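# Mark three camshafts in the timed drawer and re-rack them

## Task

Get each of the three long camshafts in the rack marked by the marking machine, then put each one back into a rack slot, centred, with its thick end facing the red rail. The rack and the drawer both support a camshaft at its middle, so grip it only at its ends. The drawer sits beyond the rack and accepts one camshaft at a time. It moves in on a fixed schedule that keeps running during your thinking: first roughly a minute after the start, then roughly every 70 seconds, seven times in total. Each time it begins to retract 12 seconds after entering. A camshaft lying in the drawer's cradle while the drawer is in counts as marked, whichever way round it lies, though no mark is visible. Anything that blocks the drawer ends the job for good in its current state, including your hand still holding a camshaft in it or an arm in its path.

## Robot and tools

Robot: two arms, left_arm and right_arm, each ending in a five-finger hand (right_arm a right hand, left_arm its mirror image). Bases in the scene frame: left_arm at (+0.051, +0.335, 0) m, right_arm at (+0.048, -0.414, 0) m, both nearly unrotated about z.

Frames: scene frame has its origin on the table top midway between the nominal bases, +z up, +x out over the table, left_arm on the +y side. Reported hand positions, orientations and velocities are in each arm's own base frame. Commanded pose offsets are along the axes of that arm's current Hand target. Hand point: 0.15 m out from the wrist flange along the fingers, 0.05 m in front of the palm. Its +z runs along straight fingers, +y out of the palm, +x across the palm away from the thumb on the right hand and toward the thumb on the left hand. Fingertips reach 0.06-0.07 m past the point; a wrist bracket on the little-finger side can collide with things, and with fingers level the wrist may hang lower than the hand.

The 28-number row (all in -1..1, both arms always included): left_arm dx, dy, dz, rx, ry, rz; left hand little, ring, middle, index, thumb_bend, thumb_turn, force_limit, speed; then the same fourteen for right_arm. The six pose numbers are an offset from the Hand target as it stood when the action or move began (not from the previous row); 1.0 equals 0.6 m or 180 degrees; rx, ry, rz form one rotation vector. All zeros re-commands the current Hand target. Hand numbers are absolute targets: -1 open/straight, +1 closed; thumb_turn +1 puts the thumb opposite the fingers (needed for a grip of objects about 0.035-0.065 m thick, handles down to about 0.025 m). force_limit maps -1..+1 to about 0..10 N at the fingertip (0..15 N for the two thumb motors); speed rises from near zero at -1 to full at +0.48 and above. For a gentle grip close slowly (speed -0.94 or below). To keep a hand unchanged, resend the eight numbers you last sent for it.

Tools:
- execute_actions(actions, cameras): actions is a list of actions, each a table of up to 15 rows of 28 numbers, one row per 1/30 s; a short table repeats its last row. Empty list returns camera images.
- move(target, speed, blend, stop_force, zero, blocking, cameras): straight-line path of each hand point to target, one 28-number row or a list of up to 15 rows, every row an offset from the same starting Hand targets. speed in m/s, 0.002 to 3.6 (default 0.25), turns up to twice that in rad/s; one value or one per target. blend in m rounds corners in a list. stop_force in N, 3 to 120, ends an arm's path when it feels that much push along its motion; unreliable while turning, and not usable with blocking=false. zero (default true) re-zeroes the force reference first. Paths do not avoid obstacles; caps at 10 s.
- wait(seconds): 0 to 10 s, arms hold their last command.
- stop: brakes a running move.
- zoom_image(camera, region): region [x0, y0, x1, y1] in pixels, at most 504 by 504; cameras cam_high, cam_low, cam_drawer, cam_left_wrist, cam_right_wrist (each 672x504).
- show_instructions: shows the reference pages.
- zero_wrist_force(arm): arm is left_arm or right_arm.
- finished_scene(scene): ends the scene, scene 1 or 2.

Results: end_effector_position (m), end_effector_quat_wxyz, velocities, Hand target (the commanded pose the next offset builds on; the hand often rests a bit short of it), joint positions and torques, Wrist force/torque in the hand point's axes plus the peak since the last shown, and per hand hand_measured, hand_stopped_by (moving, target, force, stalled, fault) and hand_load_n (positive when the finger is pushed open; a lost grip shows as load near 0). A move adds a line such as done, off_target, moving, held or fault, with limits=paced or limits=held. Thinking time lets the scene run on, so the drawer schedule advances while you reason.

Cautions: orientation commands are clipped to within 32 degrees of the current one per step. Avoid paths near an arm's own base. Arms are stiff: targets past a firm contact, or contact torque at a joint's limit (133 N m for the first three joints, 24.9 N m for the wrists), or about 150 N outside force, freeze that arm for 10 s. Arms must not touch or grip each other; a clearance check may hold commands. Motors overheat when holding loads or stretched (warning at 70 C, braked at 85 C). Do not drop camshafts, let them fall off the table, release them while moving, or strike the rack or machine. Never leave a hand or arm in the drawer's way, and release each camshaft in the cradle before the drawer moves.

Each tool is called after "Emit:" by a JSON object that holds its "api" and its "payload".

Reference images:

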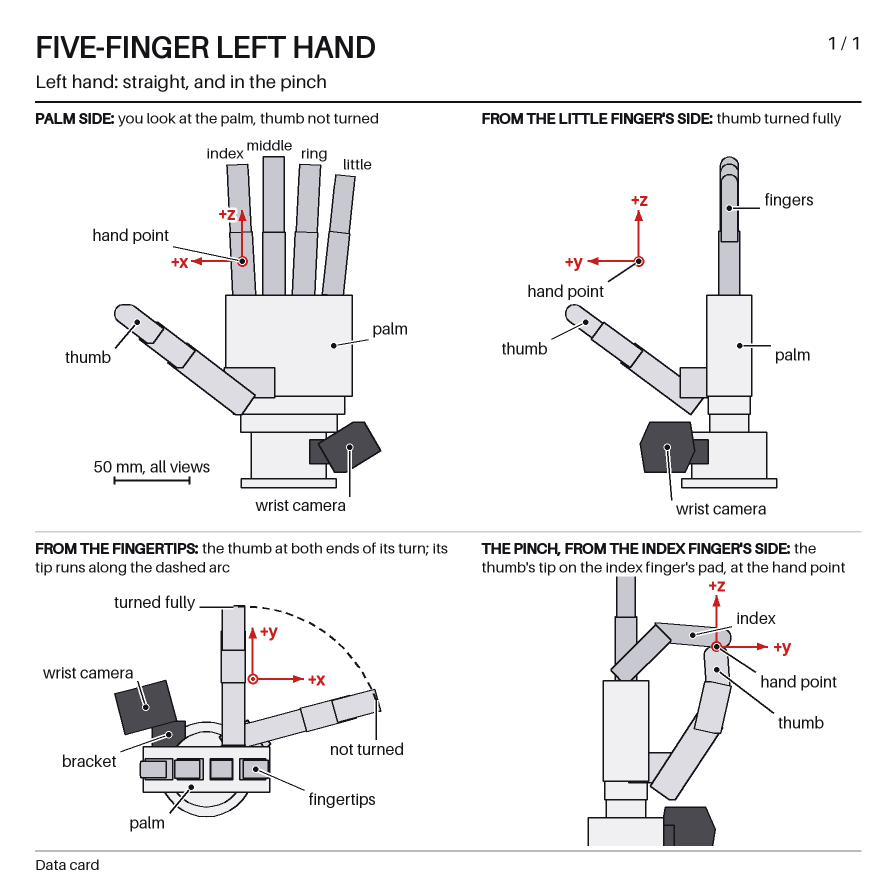

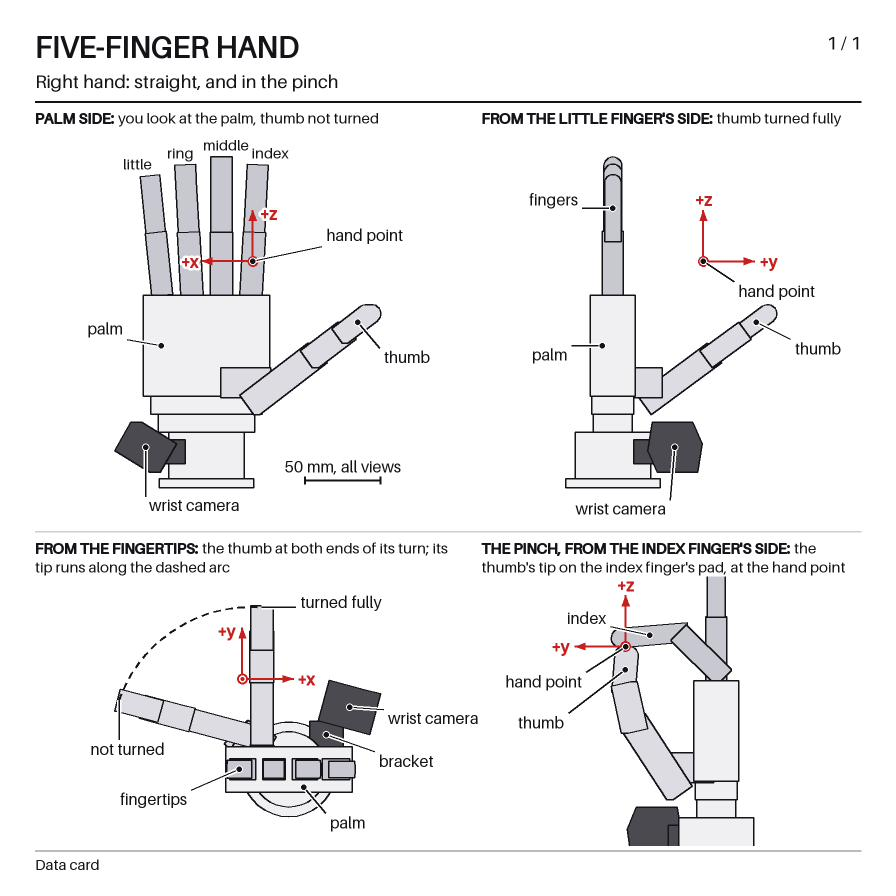

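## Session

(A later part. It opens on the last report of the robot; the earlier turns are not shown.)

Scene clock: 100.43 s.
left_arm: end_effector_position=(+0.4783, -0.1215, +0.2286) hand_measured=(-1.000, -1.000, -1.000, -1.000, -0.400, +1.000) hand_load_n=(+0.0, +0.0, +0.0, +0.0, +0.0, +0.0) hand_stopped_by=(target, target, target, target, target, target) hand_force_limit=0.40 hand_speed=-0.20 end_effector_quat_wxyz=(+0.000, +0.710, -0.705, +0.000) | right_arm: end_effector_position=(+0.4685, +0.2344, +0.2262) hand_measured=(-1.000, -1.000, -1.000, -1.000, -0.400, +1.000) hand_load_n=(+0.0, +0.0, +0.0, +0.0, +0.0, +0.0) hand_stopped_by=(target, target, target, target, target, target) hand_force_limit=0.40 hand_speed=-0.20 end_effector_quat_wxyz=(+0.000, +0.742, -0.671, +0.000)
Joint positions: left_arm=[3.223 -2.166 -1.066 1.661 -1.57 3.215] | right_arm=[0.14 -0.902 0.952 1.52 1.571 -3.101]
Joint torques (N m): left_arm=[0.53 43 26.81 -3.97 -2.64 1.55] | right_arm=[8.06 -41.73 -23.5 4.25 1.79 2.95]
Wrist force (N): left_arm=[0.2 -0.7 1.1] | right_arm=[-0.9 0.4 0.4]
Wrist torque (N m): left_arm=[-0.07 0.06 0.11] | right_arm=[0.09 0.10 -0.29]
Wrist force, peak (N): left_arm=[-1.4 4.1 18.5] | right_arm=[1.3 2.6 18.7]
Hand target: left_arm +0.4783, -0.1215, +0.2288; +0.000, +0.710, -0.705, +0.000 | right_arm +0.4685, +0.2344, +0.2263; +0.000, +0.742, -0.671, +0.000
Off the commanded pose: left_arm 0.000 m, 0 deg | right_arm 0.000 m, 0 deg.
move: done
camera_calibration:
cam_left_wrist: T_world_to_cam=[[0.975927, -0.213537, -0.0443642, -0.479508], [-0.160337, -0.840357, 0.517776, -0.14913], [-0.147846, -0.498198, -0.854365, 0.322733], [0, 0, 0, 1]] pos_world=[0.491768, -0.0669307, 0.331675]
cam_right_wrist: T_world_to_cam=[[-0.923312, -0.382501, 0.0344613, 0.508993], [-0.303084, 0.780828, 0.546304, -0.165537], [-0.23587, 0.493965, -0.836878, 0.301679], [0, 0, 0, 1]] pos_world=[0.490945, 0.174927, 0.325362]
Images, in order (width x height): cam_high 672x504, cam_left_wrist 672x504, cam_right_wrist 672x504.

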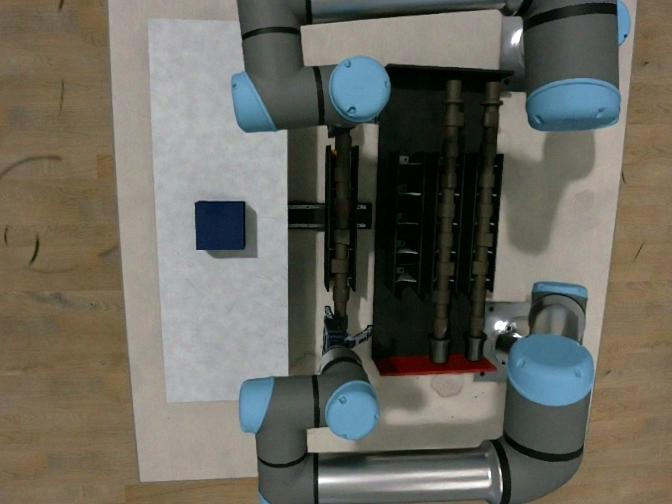

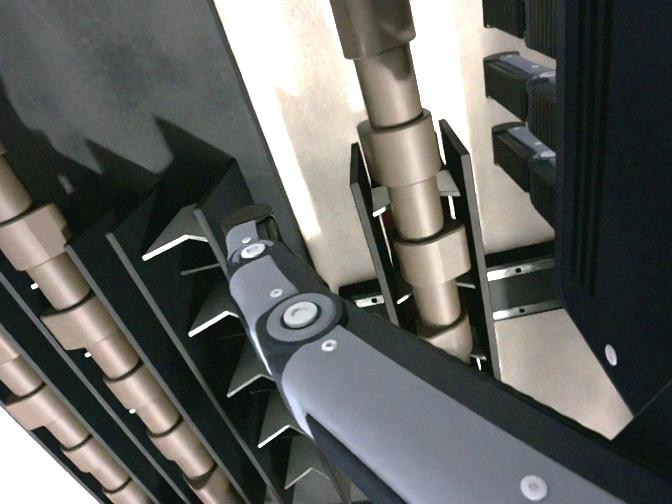

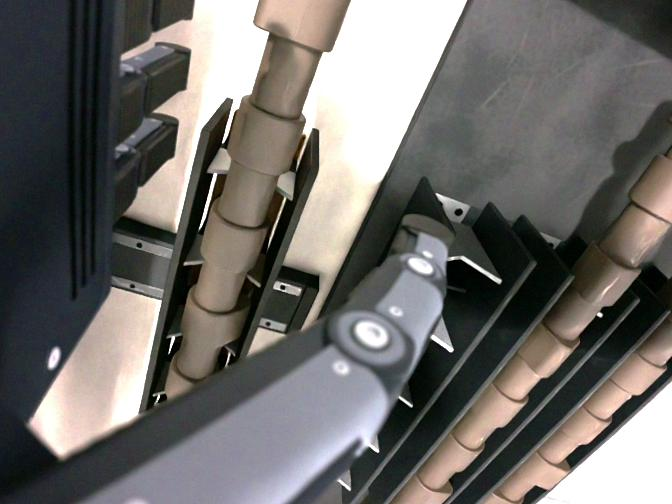

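Emit:
{"api": "move", "payload": {"target": [[0.0023,0.3915,0,0,0,0,-1,-1,-1,-1,-0.4,1,0.4,-0.2,-0.0507,0.3887,0,0,0,0,-1,-1,-1,-1,-0.4,1,0.4,-0.2],[0.0023,0.3915,0.1097,0,0,0,-1,-1,-1,-1,-0.4,1,0.4,-0.2,-0.0507,0.3887,0.1113,0,0,0,-1,-1,-1,-1,-0.4,1,0.4,-0.2]], "speed": 0.25, "blend": [0.02,0], "cameras": ["cam_high","cam_left_wrist","cam_right_wrist"]}}

Emit:
{"api": "zoom_image", "payload": {"camera": "cam_high", "region": [300, 50, 400, 150]}}

Emit:
{"api": "zoom_image", "payload": {"camera": "cam_high", "region": [300, 270, 400, 370]}}

Scene clock: 106.33 s.
left_arm: end_effector_position=(+0.2435, -0.1247, +0.1631) hand_measured=(-1.000, -1.000, -1.000, -1.000, -0.400, +1.000) hand_load_n=(-0.5, +0.0, +0.0, +0.0, +0.0, +0.0) hand_stopped_by=(target, target, target, target, target, target) hand_force_limit=0.40 hand_speed=-0.20 end_effector_quat_wxyz=(+0.000, +0.710, -0.705, +0.000) end_effector_velocity=(+0.001, +0.000, -0.001) end_effector_angular_velocity=(+0.001, -0.005, -0.001) | right_arm: end_effector_position=(+0.2335, +0.2414, +0.1594) hand_measured=(-1.000, -1.000, -1.000, -1.000, -0.400, +1.000) hand_load_n=(+0.5, +0.0, +0.0, +0.0, +0.0, +0.0) hand_stopped_by=(target, target, target, target, target, target) hand_force_limit=0.40 hand_speed=-0.20 end_effector_quat_wxyz=(+0.000, +0.742, -0.671, +0.000)
Joint positions: left_arm=[3.277 -1.655 -1.943 2.027 -1.57 3.27] | right_arm=[0.26 -1.363 1.808 1.125 1.571 -2.982]
Joint velocities: left_arm=[-0.001 0 0.001 0.005 0 0] | right_arm=[within noise]
Joint torques (N m): left_arm=[-9.99 14.11 5.21 0.23 2.24 -1.82] | right_arm=[3.99 -18.5 -7.04 0.88 -1.87 1.87]
Wrist force (N): left_arm=[0.3 -1.3 1.2] | right_arm=[-0.7 1.0 0.3]
Wrist torque (N m): left_arm=[-0.16 0.05 0.10] | right_arm=[0.17 0.08 -0.02]
Wrist force, peak (N): left_arm=[0.0 -1.1 3.2] | right_arm=[-0.7 1.1 2.8]
Hand target: left_arm +0.2434, -0.1247, +0.1629; +0.000, +0.710, -0.705, +0.000 | right_arm +0.2335, +0.2414, +0.1593; +0.000, +0.742, -0.671, +0.000
Off the commanded pose: left_arm 0.000 m, 0 deg | right_arm 0.000 m, 0 deg.
move: done
camera_calibration:
cam_left_wrist: T_world_to_cam=[[0.975925, -0.213543, -0.0443803, -0.25383], [-0.160354, -0.840426, 0.51766, -0.155402], [-0.147841, -0.498081, -0.854435, 0.230438], [0, 0, 0, 1]] pos_world=[0.256868, -0.070031, 0.266074]
cam_right_wrist: T_world_to_cam=[[-0.923297, -0.382545, 0.034368, 0.297022], [-0.303193, 0.780848, 0.546215, -0.205687], [-0.235788, 0.493899, -0.83694, 0.186896], [0, 0, 0, 1]] pos_world=[0.255945, 0.181927, 0.258562]
Images, in order (width x height): cam_high 672x504, cam_left_wrist 672x504, cam_right_wrist 672x504.

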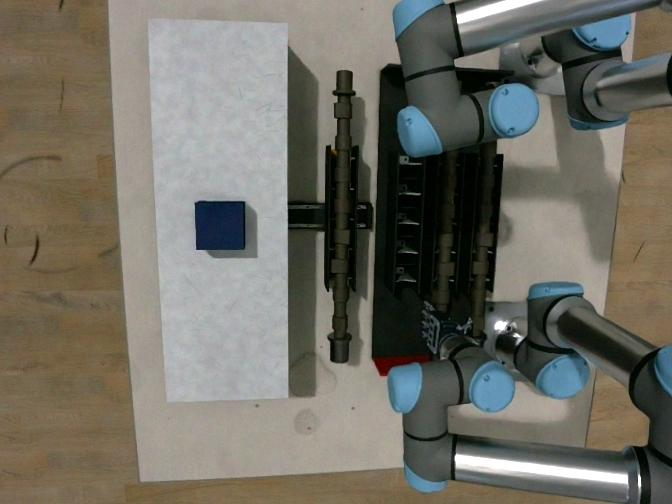

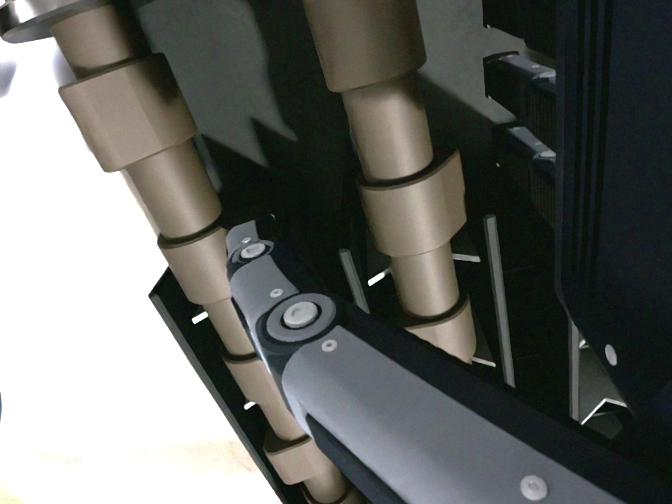

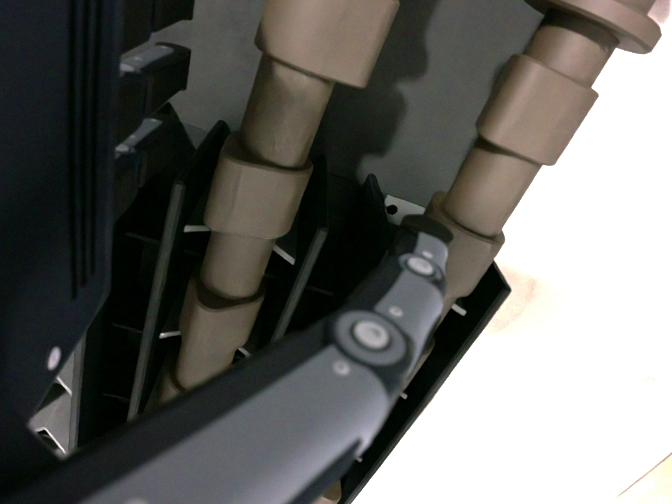

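Scaled by 5.040.

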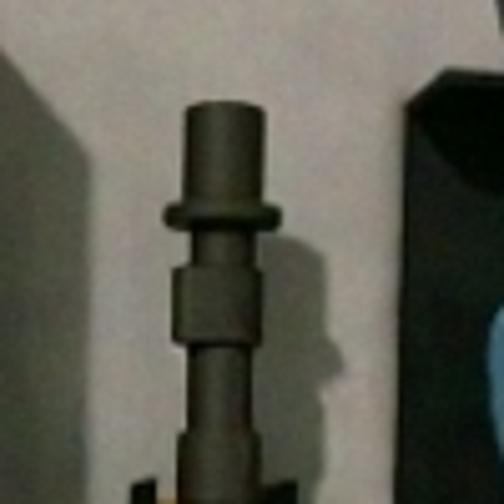

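Scaled by 5.040.

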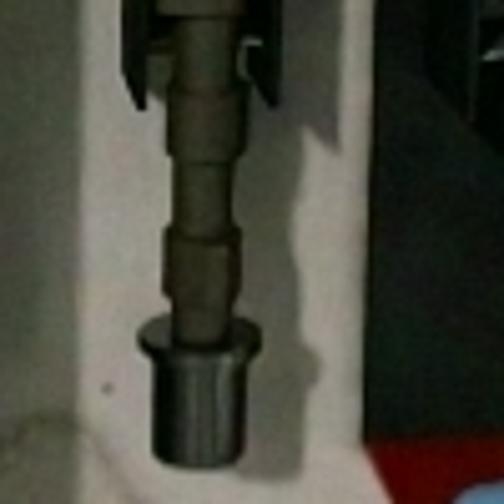

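Emit:
{"api": "move", "payload": {"target": [[0,0,-0.09,0,0,0,-1,-1,-1,-1,-0.4,1,0.4,-0.2,0,0,-0.09,0,0,0,-1,-1,-1,-1,-0.4,1,0.4,-0.2],[0.0091,0.152,-0.09,0,0,0,-1,-1,-1,-1,-0.4,1,0.4,-0.2,-0.0119,0.1498,-0.09,0,0,0,-1,-1,-1,-1,-0.4,1,0.4,-0.2],[0.0091,0.152,0,0,0,0,-1,-1,-1,-1,-0.4,1,0.4,-0.2,-0.0119,0.1498,0,0,0,0,-1,-1,-1,-1,-0.4,1,0.4,-0.2]], "speed": 0.25, "blend": [0.01,0.01,0], "cameras": ["cam_high","cam_left_wrist","cam_right_wrist"]}}

Scene clock: 118.40 s.
left_arm: end_effector_position=(+0.1523, -0.1308, +0.1631) hand_measured=(-1.000, -1.000, -1.000, -1.000, -0.400, +1.000) hand_load_n=(+0.0, +0.0, +0.0, +0.0, +0.0, +0.0) hand_stopped_by=(target, target, target, target, target, target) hand_force_limit=0.40 hand_speed=-0.20 end_effector_quat_wxyz=(+0.000, +0.710, -0.705, +0.000) end_effector_velocity=(+0.000, +0.000, -0.002) end_effector_angular_velocity=(+0.000, -0.001, +0.000) | right_arm: end_effector_position=(+0.1434, +0.2395, +0.1593) hand_measured=(-1.000, -1.000, -1.000, -1.000, -0.400, +1.000) hand_load_n=(+0.0, +0.0, +0.0, +0.0, +0.0, +0.0) hand_stopped_by=(target, target, target, target, target, target) hand_force_limit=0.40 hand_speed=-0.20 end_effector_quat_wxyz=(+0.000, +0.742, -0.671, +0.000)
Joint positions: left_arm=[3.309 -1.427 -2.163 2.019 -1.57 3.302] | right_arm=[0.342 -1.533 2.003 1.1 1.571 -2.9]
Joint velocities: left_arm=[0 -0.001 -0.003 0.005 0 0] | right_arm=[within noise]
Joint torques (N m): left_arm=[-9.82 4.73 4.88 0.22 2.21 -0.85] | right_arm=[7.95 -11.23 -5.97 0.85 -1.92 2.92]
Wrist force (N): left_arm=[0.0 -1.0 1.4] | right_arm=[-0.3 0.8 0.4]
Wrist torque (N m): left_arm=[-0.13 0.10 0.17] | right_arm=[0.14 -0.01 -0.08]
Wrist force, peak (N): left_arm=[0.1 -1.0 3.2] | right_arm=[-0.9 0.7 2.6]
Hand target: left_arm +0.1523, -0.1308, +0.1630; +0.000, +0.710, -0.705, +0.000 | right_arm +0.1433, +0.2395, +0.1592; +0.000, +0.742, -0.671, +0.000
Off the commanded pose: left_arm 0.000 m, 0 deg | right_arm 0.000 m, 0 deg.
move: done
camera_calibration:
cam_left_wrist: T_world_to_cam=[[0.975925, -0.213543, -0.0443803, -0.166128], [-0.160354, -0.840426, 0.51766, -0.175153], [-0.147841, -0.498081, -0.854435, 0.213916], [0, 0, 0, 1]] pos_world=[0.165668, -0.076131, 0.266074]
cam_right_wrist: T_world_to_cam=[[-0.923356, -0.38241, 0.0343061, 0.213019], [-0.303099, 0.780858, 0.546253, -0.231524], [-0.235681, 0.493988, -0.836918, 0.166443], [0, 0, 0, 1]] pos_world=[0.165745, 0.180027, 0.258461]
Images, in order (width x height): cam_high 672x504, cam_left_wrist 672x504, cam_right_wrist 672x504.

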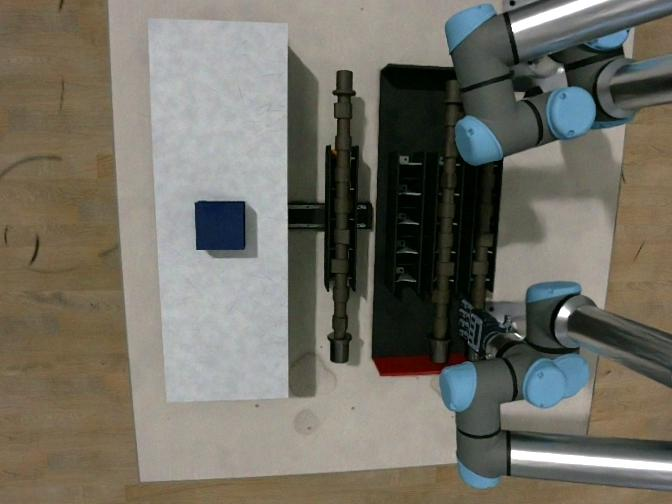

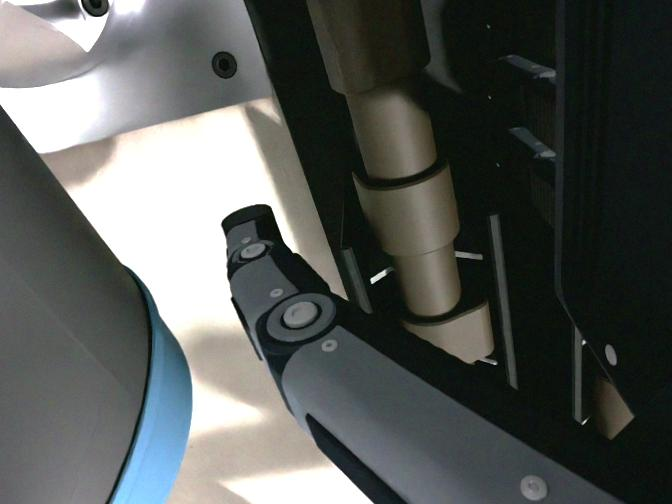

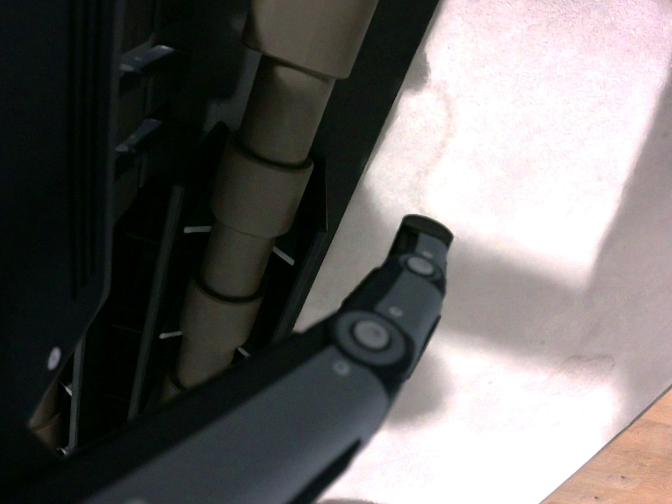

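Emit:
{"api": "move", "payload": {"target": [[0,0,-0.115,0,0,0,-1,-1,-1,-1,-0.4,1,0.4,-0.2,0,0,-0.118,0,0,0,-1,-1,-1,-1,-0.4,1,0.4,-0.2],[-0.0115,-0.5475,-0.1117,0,0,0,-1,-1,-1,-1,-0.4,1,0.4,-0.2,0.0628,-0.5427,-0.118,0,0,0,-1,-1,-1,-1,-0.4,1,0.4,-0.2]], "speed": 0.25, "blend": [0.01,0], "cameras": ["cam_high"]}}

Scene clock: 125.83 s.
left_arm: end_effector_position=(+0.4807, -0.1216, +0.2299) hand_measured=(-1.000, -1.000, -1.000, -1.000, -0.400, +1.000) hand_load_n=(+0.0, +0.0, +0.0, +0.0, +0.0, +0.0) hand_stopped_by=(target, target, target, target, target, target) hand_force_limit=0.40 hand_speed=-0.20 end_effector_quat_wxyz=(+0.000, +0.710, -0.705, +0.000) end_effector_velocity=(+0.002, +0.001, +0.001) end_effector_angular_velocity=(+0.000, -0.005, +0.000) | right_arm: end_effector_position=(+0.4710, +0.2345, +0.2303) hand_measured=(-1.000, -1.000, -1.000, -1.000, -0.400, +1.000) hand_load_n=(+0.0, +0.0, +0.0, +0.0, +0.0, +0.0) hand_stopped_by=(target, target, target, target, target, target) hand_force_limit=0.40 hand_speed=-0.20 end_effector_quat_wxyz=(+0.000, +0.742, -0.671, +0.000) end_effector_velocity=(+0.002, +0.000, +0.000) end_effector_angular_velocity=(+0.000, -0.003, -0.001)
Joint positions: left_arm=[3.222 -2.172 -1.053 1.654 -1.57 3.215] | right_arm=[0.14 -0.896 0.931 1.535 1.571 -3.102]
Joint velocities: left_arm=[0.001 -0.002 0.007 0 0 0.001] | right_arm=[-0.001 0.002 -0.005 0 0 0]
Joint torques (N m): left_arm=[9.21 35.64 27.21 -2.08 -2.46 1.78] | right_arm=[3.78 -35.03 -23.44 3.78 1.01 2.96]
Wrist force (N): left_arm=[0.1 -0.7 1.0] | right_arm=[-0.9 0.4 0.2]
Wrist torque (N m): left_arm=[-0.06 0.08 0.17] | right_arm=[0.10 0.10 -0.20]
Wrist force, peak (N): left_arm=[0.2 -3.2 1.3] | right_arm=[-1.1 2.7 -0.8]
Hand target: left_arm +0.4807, -0.1215, +0.2300; +0.000, +0.710, -0.705, +0.000 | right_arm +0.4710, +0.2345, +0.2303; +0.000, +0.742, -0.671, +0.000
Off the commanded pose: left_arm 0.000 m, 0 deg | right_arm 0.000 m, 0 deg.
move: done
Images, in order (width x height): cam_high 672x504.

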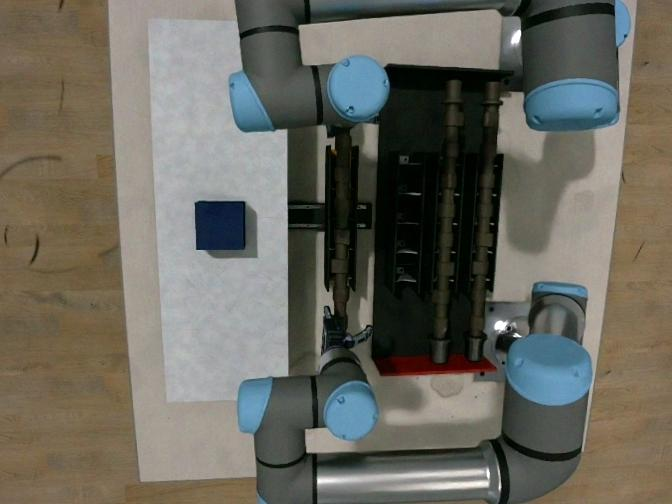

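Emit:
{"api": "wait", "payload": {"seconds": 7, "cameras": ["cam_high"]}}

Scene clock: 139.13 s.
left_arm: end_effector_position=(+0.4807, -0.1215, +0.2300) hand_measured=(-1.000, -1.000, -1.000, -1.000, -0.400, +1.000) hand_load_n=(+0.0, +0.0, +0.0, +0.0, +0.0, +0.0) hand_stopped_by=(target, target, target, target, target, target) hand_force_limit=0.40 hand_speed=-0.20 end_effector_quat_wxyz=(+0.000, +0.710, -0.705, +0.000) | right_arm: end_effector_position=(+0.4710, +0.2345, +0.2303) hand_measured=(-1.000, -1.000, -1.000, -1.000, -0.400, +1.000) hand_load_n=(+0.0, +0.0, +0.0, +0.0, +0.0, +0.0) hand_stopped_by=(target, target, target, target, target, target) hand_force_limit=0.40 hand_speed=-0.20 end_effector_quat_wxyz=(+0.000, +0.742, -0.671, +0.000)
Joint positions: left_arm=[3.222 -2.172 -1.053 1.654 -1.57 3.215] | right_arm=[0.14 -0.896 0.931 1.535 1.571 -3.102]
Joint torques (N m): left_arm=[11.61 37.15 26.79 -4.24 2.37 1.91] | right_arm=[6.98 -35.22 -22.98 3.49 -1.53 1.81]
Wrist force (N): left_arm=[-0.1 -0.9 0.9] | right_arm=[-0.6 0.2 0.5]
Wrist torque (N m): left_arm=[-0.08 0.10 0.16] | right_arm=[0.04 0.06 -0.20]
Wrist force, peak (N): left_arm=[0.1 -1.2 1.3] | right_arm=[-1.1 0.4 0.8]
Hand target: left_arm +0.4807, -0.1215, +0.2300; +0.000, +0.710, -0.705, +0.000 | right_arm +0.4710, +0.2345, +0.2303; +0.000, +0.742, -0.671, +0.000
Off the commanded pose: left_arm 0.000 m, 0 deg | right_arm 0.000 m, 0 deg.
wait: 7.00 s; at rest from the start
Images, in order (width x height): cam_high 672x504.

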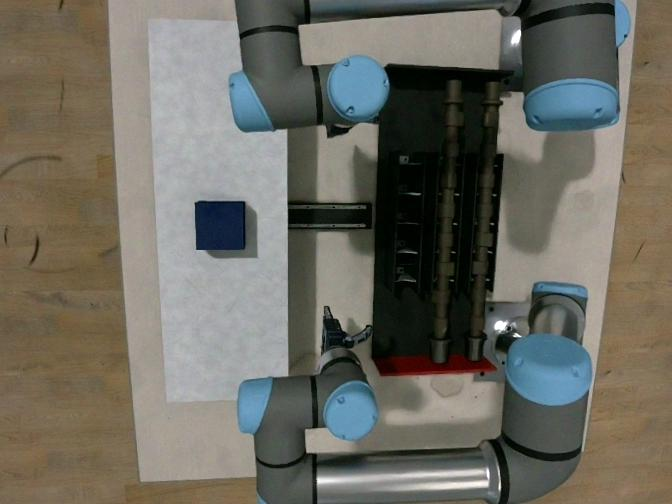

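Emit:
{"api": "wait", "payload": {"seconds": 3.2, "cameras": ["cam_high"]}}

Emit:
{"api": "wait", "payload": {"seconds": 0.6, "cameras": ["cam_high"]}}

Scene clock: 143.63 s.
left_arm: end_effector_position=(+0.4807, -0.1215, +0.2300) hand_measured=(-1.000, -1.000, -1.000, -1.000, -0.400, +1.000) hand_load_n=(+0.0, +0.0, +0.5, +0.0, +0.0, +0.0) hand_stopped_by=(target, target, target, target, target, target) hand_force_limit=0.40 hand_speed=-0.20 end_effector_quat_wxyz=(+0.000, +0.710, -0.705, +0.000) | right_arm: end_effector_position=(+0.4710, +0.2345, +0.2303) hand_measured=(-1.000, -1.000, -1.000, -1.000, -0.400, +1.000) hand_load_n=(+0.0, +0.0, +0.0, +0.0, +0.0, +0.0) hand_stopped_by=(target, target, target, target, target, target) hand_force_limit=0.40 hand_speed=-0.20 end_effector_quat_wxyz=(+0.000, +0.742, -0.671, +0.000)
Joint positions: left_arm=[3.222 -2.172 -1.053 1.654 -1.57 3.215] | right_arm=[0.14 -0.896 0.931 1.535 1.571 -3.102]
Joint torques (N m): left_arm=[12.5 36.81 27.6 -4.56 2.41 1.99] | right_arm=[7.55 -35.31 -23.17 3.28 -1.41 1.49]
Wrist force (N): left_arm=[0.2 -0.9 1.0] | right_arm=[-0.8 0.3 0.2]
Wrist torque (N m): left_arm=[-0.09 0.05 0.20] | right_arm=[0.08 0.11 -0.21]
Wrist force, peak (N): left_arm=[0.0 -1.1 1.4] | right_arm=[-1.3 0.1 0.6]
Hand target: left_arm +0.4807, -0.1215, +0.2300; +0.000, +0.710, -0.705, +0.000 | right_arm +0.4710, +0.2345, +0.2303; +0.000, +0.742, -0.671, +0.000
Off the commanded pose: left_arm 0.000 m, 0 deg | right_arm 0.000 m, 0 deg.
wait: 3.20 s; at rest from the start
Images, in order (width x height): cam_high 672x504.

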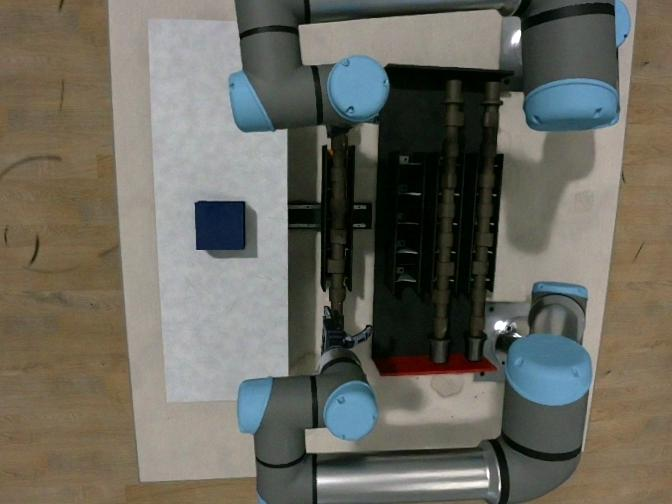

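Scene clock: 144.23 s.
left_arm: end_effector_position=(+0.4807, -0.1215, +0.2300) hand_measured=(-1.000, -1.000, -1.000, -1.000, -0.400, +1.000) hand_load_n=(+0.0, +0.0, +0.0, -0.5, -0.5, +0.0) hand_stopped_by=(target, target, target, target, target, target) hand_force_limit=0.40 hand_speed=-0.20 end_effector_quat_wxyz=(+0.000, +0.710, -0.705, +0.000) | right_arm: end_effector_position=(+0.4710, +0.2345, +0.2303) hand_measured=(-1.000, -1.000, -1.000, -1.000, -0.400, +1.000) hand_load_n=(+0.0, +0.0, +0.0, +0.0, +0.0, +0.0) hand_stopped_by=(target, target, target, target, target, target) hand_force_limit=0.40 hand_speed=-0.20 end_effector_quat_wxyz=(+0.000, +0.742, -0.671, +0.000)
Joint positions: left_arm=[3.222 -2.172 -1.053 1.654 -1.57 3.215] | right_arm=[0.14 -0.896 0.931 1.535 1.571 -3.102]
Joint torques (N m): left_arm=[12.64 37.3 27.38 -4.5 2.53 1.83] | right_arm=[8.14 -35.83 -22.72 3.35 -1.46 1.38]
Wrist force (N): left_arm=[0.3 -0.9 1.1] | right_arm=[-0.9 0.4 0.3]
Wrist torque (N m): left_arm=[-0.10 0.04 0.20] | right_arm=[0.08 0.10 -0.21]
Wrist force, peak (N): left_arm=[0.0 -1.0 1.3] | right_arm=[-1.1 0.6 0.3]
Hand target: left_arm +0.4807, -0.1215, +0.2300; +0.000, +0.710, -0.705, +0.000 | right_arm +0.4710, +0.2345, +0.2303; +0.000, +0.742, -0.671, +0.000
Off the commanded pose: left_arm 0.000 m, 0 deg | right_arm 0.000 m, 0 deg.
wait: 0.60 s; at rest by 0.17 s
Images, in order (width x height): cam_high 672x504.

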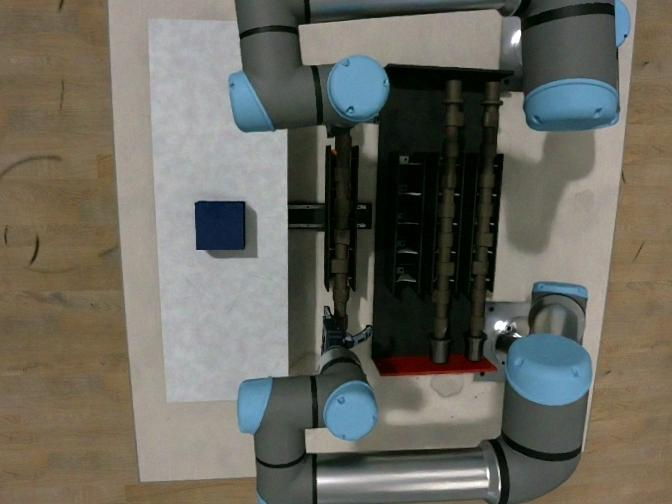

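Emit:
{"api": "move", "payload": {"target": [[0,0,0.2198,0,0,0,-1,-1,-1,-1,-0.4,1,0.4,-0.2,0,0,0.2257,0,0,0,-1,-1,-1,-1,-0.4,1,0.4,-0.2],[0,0,0.2198,0,0,0,0.6,0.6,0.6,0.6,0.4,1,-0.1,-0.4,0,0,0.2257,0,0,0,0.6,0.6,0.6,0.6,0.4,1,-0.1,-0.4],[0,0,0.2198,0,0,0,0.7,0.7,0.7,0.7,0.42,1,0.4,-0.5,0,0,0.2257,0,0,0,0.7,0.7,0.7,0.7,0.42,1,0.4,-0.5],[0,0,0.02,0,0,0,0.7,0.7,0.7,0.7,0.42,1,0.4,-0.5,0,0,0.0255,0,0,0,0.7,0.7,0.7,0.7,0.42,1,0.4,-0.5],[-0.004,0.2528,0.02,0,0,0,0.7,0.7,0.7,0.7,0.42,1,0.4,-0.5,-0.0385,0.2505,0.0255,0,0,0,0.7,0.7,0.7,0.7,0.42,1,0.4,-0.5],[-0.004,0.2528,0.2213,0,0,0,0.7,0.7,0.7,0.7,0.42,1,0.4,-0.5,-0.0385,0.2505,0.2268,0,0,0,0.7,0.7,0.7,0.7,0.42,1,0.4,-0.5]], "speed": [0.2,0.2,0.2,0.2,0.25,0.12], "blend": [0,0,0,0.03,0.02,0], "cameras": ["cam_high","cam_left_wrist"]}}

Emit:
{"api": "zoom_image", "payload": {"camera": "cam_high", "region": [350, 160, 510, 280]}}

Scene clock: 156.73 s.
left_arm: end_effector_position=(+0.3289, -0.1203, +0.0972) hand_measured=(-0.070, -0.086, -0.014, -0.094, +0.016, +1.000) hand_load_n=(+2.5, +6.0, +0.0, +8.0, +6.0, +1.0) hand_stopped_by=(force, force, force, force, force, target) hand_force_limit=0.40 hand_speed=-0.50 end_effector_quat_wxyz=(+0.000, +0.710, -0.705, +0.000) | right_arm: end_effector_position=(+0.3192, +0.2425, +0.0941) hand_measured=(-0.142, -0.194, -0.180, -0.410, +0.024, +1.000) hand_load_n=(+8.5, +7.5, +0.0, +2.0, +13.0, +3.0) hand_stopped_by=(force, force, force, force, force, target) hand_force_limit=0.40 hand_speed=-0.50 end_effector_quat_wxyz=(+0.000, +0.742, -0.671, +0.000)
Joint positions: left_arm=[3.258 -1.924 -1.794 2.147 -1.57 3.251] | right_arm=[0.21 -1.127 1.668 1.03 1.571 -3.032]
Joint torques (N m): left_arm=[-9.37 36.78 23.84 -4.04 -1.72 -1.6] | right_arm=[1.9 -37.9 -18.31 3.76 -0.43 0.49]
Wrist force (N): left_arm=[0.3 -1.4 25.6] | right_arm=[-1.0 1.3 20.0]
Wrist torque (N m): left_arm=[-0.56 0.67 0.16] | right_arm=[-0.23 -0.92 -0.27]
Wrist force, peak (N): left_arm=[-0.3 -0.2 31.4] | right_arm=[-0.9 -0.6 26.3]
Hand target: left_arm +0.3290, -0.1203, +0.0972; +0.000, +0.710, -0.705, +0.000 | right_arm +0.3193, +0.2425, +0.0941; +0.000, +0.742, -0.671, +0.000
Off the commanded pose: left_arm 0.000 m, 0 deg | right_arm 0.000 m, 0 deg.
move: done
camera_calibration:
cam_left_wrist: T_world_to_cam=[[0.975897, -0.213608, -0.0446853, -0.339187], [-0.160242, -0.840397, 0.51774, -0.103984], [-0.148147, -0.4981, -0.85437, 0.189139], [0, 0, 0, 1]] pos_world=[0.342369, -0.0656308, 0.200275]
Images, in order (width x height): cam_high 672x504, cam_left_wrist 672x504.

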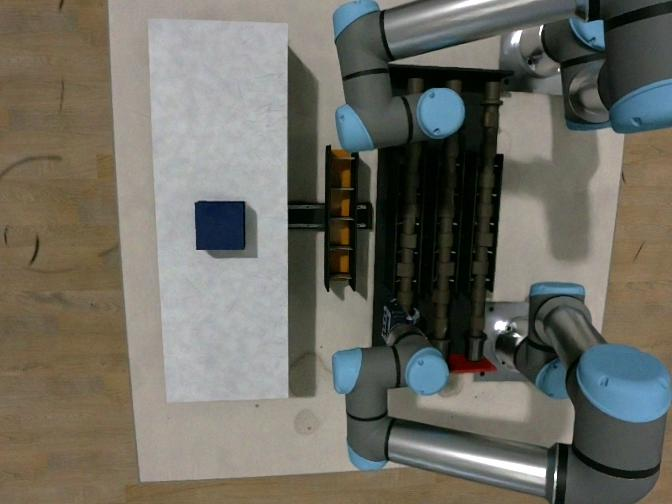

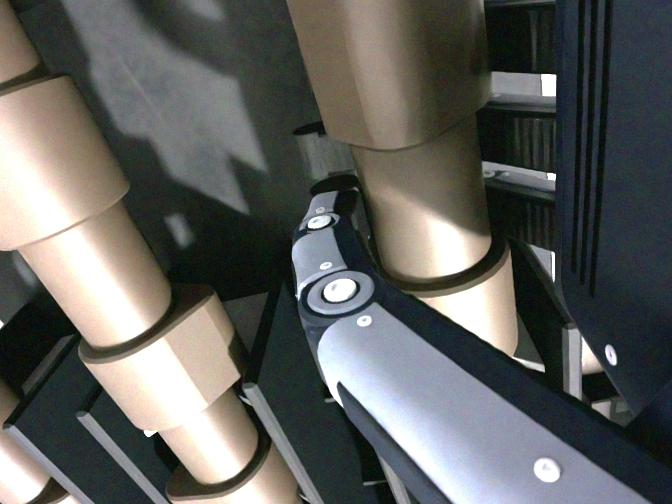

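Scaled by 3.150.

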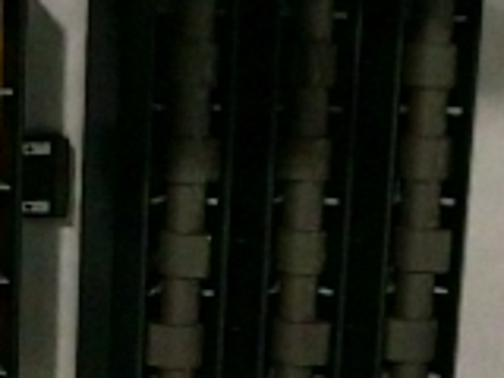

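Emit:
{"api": "move", "payload": {"target": [[0,0,0.0025,0,0,0,0.7,0.7,0.7,0.7,0.42,1,0.4,-0.5,0,0,0.0025,0,0,0,0.7,0.7,0.7,0.7,0.42,1,0.4,-0.5],[0,0,0.0025,0,0,0,-1,-1,-1,-1,-0.4,1,0.4,-0.2,0,0,0.0025,0,0,0,-1,-1,-1,-1,-0.4,1,0.4,-0.2],[0,-0.003,-0.1963,0,0,0,-1,-1,-1,-1,-0.4,1,0.4,-0.2,0,-0.003,-0.2015,0,0,0,-1,-1,-1,-1,-0.4,1,0.4,-0.2],[0.0063,0.1425,-0.1963,0,0,0,-1,-1,-1,-1,-0.4,1,0.4,-0.2,-0.0125,0.1423,-0.2015,0,0,0,-1,-1,-1,-1,-0.4,1,0.4,-0.2],[0.0063,0.1425,-0.0022,0,0,0,-1,-1,-1,-1,-0.4,1,0.4,-0.2,-0.0125,0.1423,-0.0023,0,0,0,-1,-1,-1,-1,-0.4,1,0.4,-0.2]], "speed": [0.1,0.2,0.25,0.25,0.18], "blend": [0,0,0.01,0.01,0], "cameras": ["cam_high","cam_left_wrist","cam_right_wrist"]}}

Scene clock: 166.47 s.
left_arm: end_effector_position=(+0.2435, -0.1247, +0.0986) hand_measured=(-1.000, -1.000, -1.000, -1.000, -0.400, +1.000) hand_load_n=(+0.0, +0.0, +0.0, +0.0, +0.0, +0.0) hand_stopped_by=(target, target, target, target, target, target) hand_force_limit=0.40 hand_speed=-0.20 end_effector_quat_wxyz=(+0.000, +0.710, -0.705, +0.000) | right_arm: end_effector_position=(+0.2336, +0.2414, +0.0955) hand_measured=(-1.000, -1.000, -1.000, -1.000, -0.400, +1.000) hand_load_n=(+0.0, +0.5, +0.0, +0.0, +0.0, +0.0) hand_stopped_by=(target, target, target, target, target, target) hand_force_limit=0.40 hand_speed=-0.20 end_effector_quat_wxyz=(+0.000, +0.742, -0.671, +0.000)
Joint positions: left_arm=[3.277 -1.741 -2.035 2.205 -1.57 3.27] | right_arm=[0.26 -1.284 1.893 0.961 1.571 -2.982]
Joint torques (N m): left_arm=[-8.36 14.63 11.62 0.27 2.24 -1.28] | right_arm=[4.1 -19.35 -7.21 0.84 -1.61 2.72]
Wrist force (N): left_arm=[-0.2 -1.1 1.2] | right_arm=[-0.6 0.8 0.4]
Wrist torque (N m): left_arm=[-0.13 0.13 0.09] | right_arm=[0.14 0.07 -0.04]
Wrist force, peak (N): left_arm=[0.0 -1.6 25.9] | right_arm=[-0.6 1.5 20.5]
Hand target: left_arm +0.2435, -0.1247, +0.0985; +0.000, +0.710, -0.705, +0.000 | right_arm +0.2336, +0.2414, +0.0954; +0.000, +0.742, -0.671, +0.000
Off the commanded pose: left_arm 0.000 m, 0 deg | right_arm 0.000 m, 0 deg.
move: done
camera_calibration:
cam_left_wrist: T_world_to_cam=[[0.97591, -0.213593, -0.0444682, -0.256768], [-0.160343, -0.840392, 0.517717, -0.122061], [-0.147952, -0.498115, -0.854395, 0.175445], [0, 0, 0, 1]] pos_world=[0.256968, -0.0700308, 0.201675]
cam_right_wrist: T_world_to_cam=[[-0.923297, -0.382547, 0.0343665, 0.299311], [-0.303195, 0.780847, 0.546215, -0.170753], [-0.235788, 0.493898, -0.83694, 0.133439], [0, 0, 0, 1]] pos_world=[0.256045, 0.181927, 0.194662]
Images, in order (width x height): cam_high 672x504, cam_left_wrist 672x504, cam_right_wrist 672x504.

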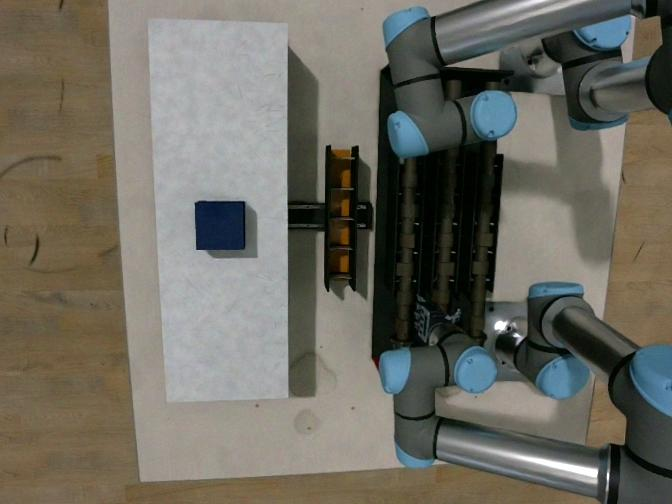

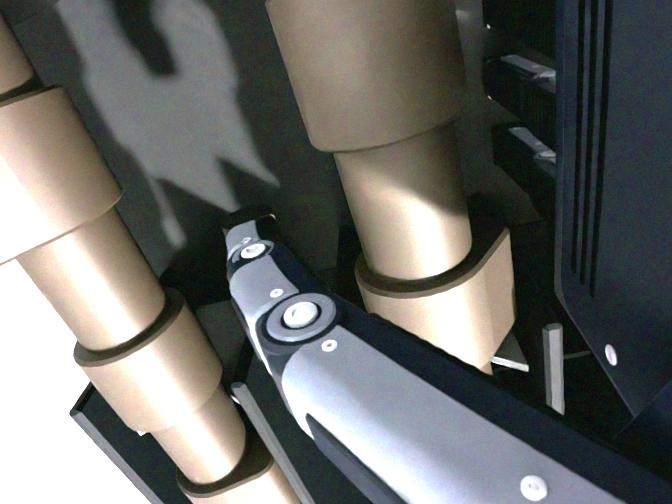

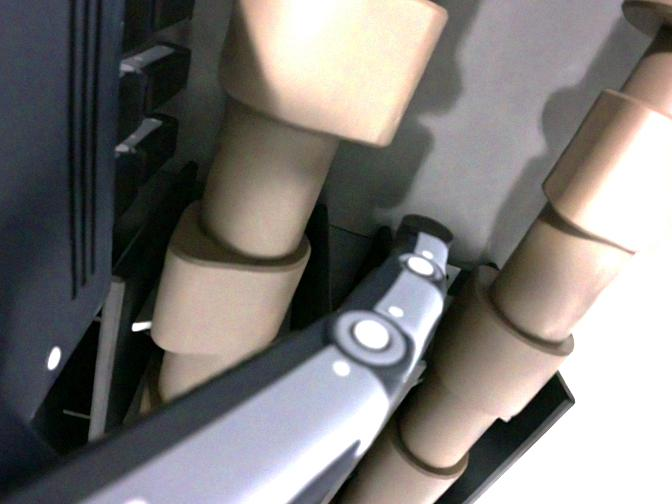

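Emit:
{"api": "move", "payload": {"target": [[0,0,0,0,0,0,0.6,0.6,0.6,0.6,0.4,1,-0.1,-0.4,0,0,0,0,0,0,0.6,0.6,0.6,0.6,0.4,1,-0.1,-0.4],[0,0,0,0,0,0,0.7,0.7,0.7,0.7,0.42,1,0.4,-0.5,0,0,0,0,0,0,0.7,0.7,0.7,0.7,0.42,1,0.4,-0.5],[0,0,-0.2,0,0,0,0.7,0.7,0.7,0.7,0.42,1,0.4,-0.5,0,0,-0.2,0,0,0,0.7,0.7,0.7,0.7,0.42,1,0.4,-0.5],[0.0023,-0.3987,-0.2,0,0,0,0.7,0.7,0.7,0.7,0.42,1,0.4,-0.5,0.0557,-0.3965,-0.2,0,0,0,0.7,0.7,0.7,0.7,0.42,1,0.4,-0.5],[0.0023,-0.3987,-0.0743,0,0,0,0.7,0.7,0.7,0.7,0.42,1,0.4,-0.5,0.0557,-0.3965,-0.0743,0,0,0,0.7,0.7,0.7,0.7,0.42,1,0.4,-0.5]], "speed": [0.2,0.2,0.2,0.25,0.18], "blend": [0,0,0.03,0.02,0], "cameras": ["cam_high"]}}

Emit:
{"api": "zoom_image", "payload": {"camera": "cam_high", "region": [270, 120, 430, 240]}}

Emit:
{"api": "zoom_image", "payload": {"camera": "cam_high", "region": [270, 210, 430, 330]}}

Scene clock: 176.93 s.
left_arm: end_effector_position=(+0.4828, -0.1243, +0.1432) hand_measured=(-0.082, -0.098, -0.018, -0.158, -0.046, +1.000) hand_load_n=(+5.5, +10.0, +0.5, +9.0, +22.5, +3.0) hand_stopped_by=(force, force, force, force, force, target) hand_force_limit=0.40 hand_speed=-0.50 end_effector_quat_wxyz=(+0.000, +0.710, -0.705, +0.000) | right_arm: end_effector_position=(+0.4736, +0.2320, +0.1402) hand_measured=(-0.184, -0.198, -0.142, -0.228, -0.014, +1.000) hand_load_n=(+0.5, +10.5, +8.5, +13.5, +23.5, +3.0) hand_stopped_by=(force, force, force, force, force, target) hand_force_limit=0.40 hand_speed=-0.50 end_effector_quat_wxyz=(+0.000, +0.742, -0.671, +0.000)
Joint positions: left_arm=[3.217 -2.22 -1.2 1.849 -1.57 3.21] | right_arm=[0.135 -0.857 1.098 1.33 1.571 -3.107]
Joint torques (N m): left_arm=[8.17 57.57 15.02 -4.01 4.71 2.18] | right_arm=[3.29 -52.83 -12.14 2.99 -3.79 3.28]
Wrist force (N): left_arm=[-7.2 -2.0 27.4] | right_arm=[6.2 2.6 17.5]
Wrist torque (N m): left_arm=[-0.55 0.74 -0.50] | right_arm=[-0.05 -0.05 0.01]
Wrist force, peak (N): left_arm=[2.1 -3.1 34.8] | right_arm=[-2.8 1.5 23.0]
Hand target: left_arm +0.4828, -0.1243, +0.1431; +0.000, +0.710, -0.705, +0.000 | right_arm +0.4736, +0.2320, +0.1402; +0.000, +0.742, -0.671, +0.000
Off the commanded pose: left_arm 0.000 m, 0 deg | right_arm 0.000 m, 0 deg.
move: done
Images, in order (width x height): cam_high 672x504.

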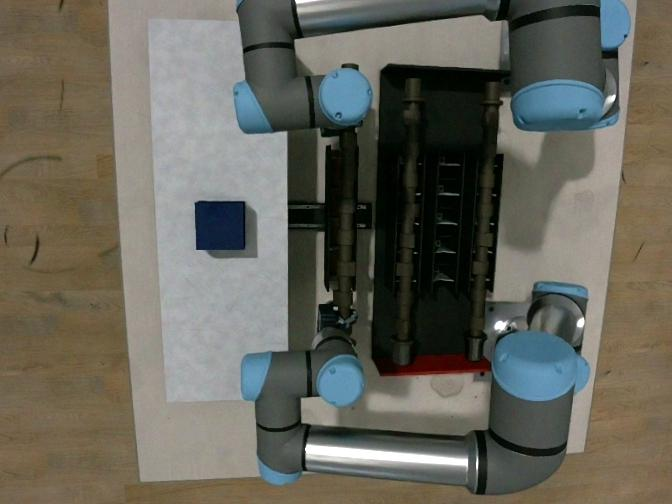

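Scaled by 3.150.

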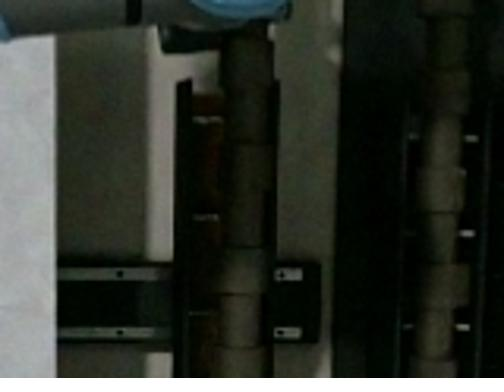

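Scaled by 3.150.

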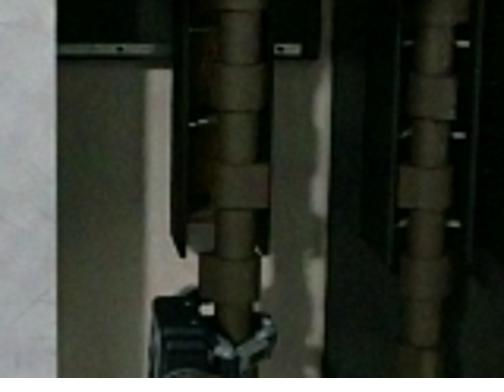

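Emit:
{"api": "move", "payload": {"target": [[0,-0.005,0.01,0,0,0,0.7,0.7,0.7,0.7,0.42,1,0.4,-0.5,0,-0.005,0.01,0,0,0,0.7,0.7,0.7,0.7,0.42,1,0.4,-0.5],[0,-0.005,0.0828,0,0,0,0.7,0.7,0.7,0.7,0.42,1,0.4,-0.5,0,-0.005,0.0793,0,0,0,0.7,0.7,0.7,0.7,0.42,1,0.4,-0.5]], "speed": 0.07, "stop_force": 14}}

Scene clock: 183.37 s.
left_arm: end_effector_position=(+0.4857, -0.1243, +0.0976) hand_measured=(-0.082, -0.096, -0.018, -0.158, -0.046, +1.000) hand_load_n=(+0.5, +4.0, +0.0, +9.0, +19.5, +3.5) hand_stopped_by=(force, force, force, force, force, target) hand_force_limit=0.40 hand_speed=-0.50 end_effector_quat_wxyz=(+0.000, +0.710, -0.705, +0.000) | right_arm: end_effector_position=(+0.4765, +0.2323, +0.0937) hand_measured=(-0.184, -0.198, -0.142, -0.228, -0.016, +1.000) hand_load_n=(+0.5, +8.5, +5.0, +11.5, +22.0, +3.0) hand_stopped_by=(force, force, force, force, force, target) hand_force_limit=0.40 hand_speed=-0.50 end_effector_quat_wxyz=(+0.000, +0.742, -0.671, +0.000)
Joint positions: left_arm=[3.216 -2.263 -1.248 1.941 -1.57 3.209] | right_arm=[0.135 -0.816 1.148 1.238 1.571 -3.107]
Joint torques (N m): left_arm=[11.03 51.32 13.19 -3.22 2.87 0.59] | right_arm=[0.21 -60.22 -14.34 3.24 -0.98 -2.16]
Wrist force (N): left_arm=[0.4 -2.0 28.9] | right_arm=[-1.3 0.2 15.6]
Wrist torque (N m): left_arm=[-0.76 0.31 -0.23] | right_arm=[-0.08 -0.24 -0.06]
Wrist force, peak (N): left_arm=[-11.2 -2.6 28.2] | right_arm=[12.8 3.2 18.0]
Hand target: left_arm +0.4857, -0.1243, +0.0976; +0.000, +0.710, -0.705, +0.000 (not the last commanded pose) | right_arm +0.4765, +0.2323, +0.0937; +0.000, +0.742, -0.671, +0.000 (not the last commanded pose)
Off the commanded pose: left_arm 0.004 m, 0 deg | right_arm 0.001 m, 0 deg.
move: contact (left_arm, right_arm); path passed 1 of 2 targets


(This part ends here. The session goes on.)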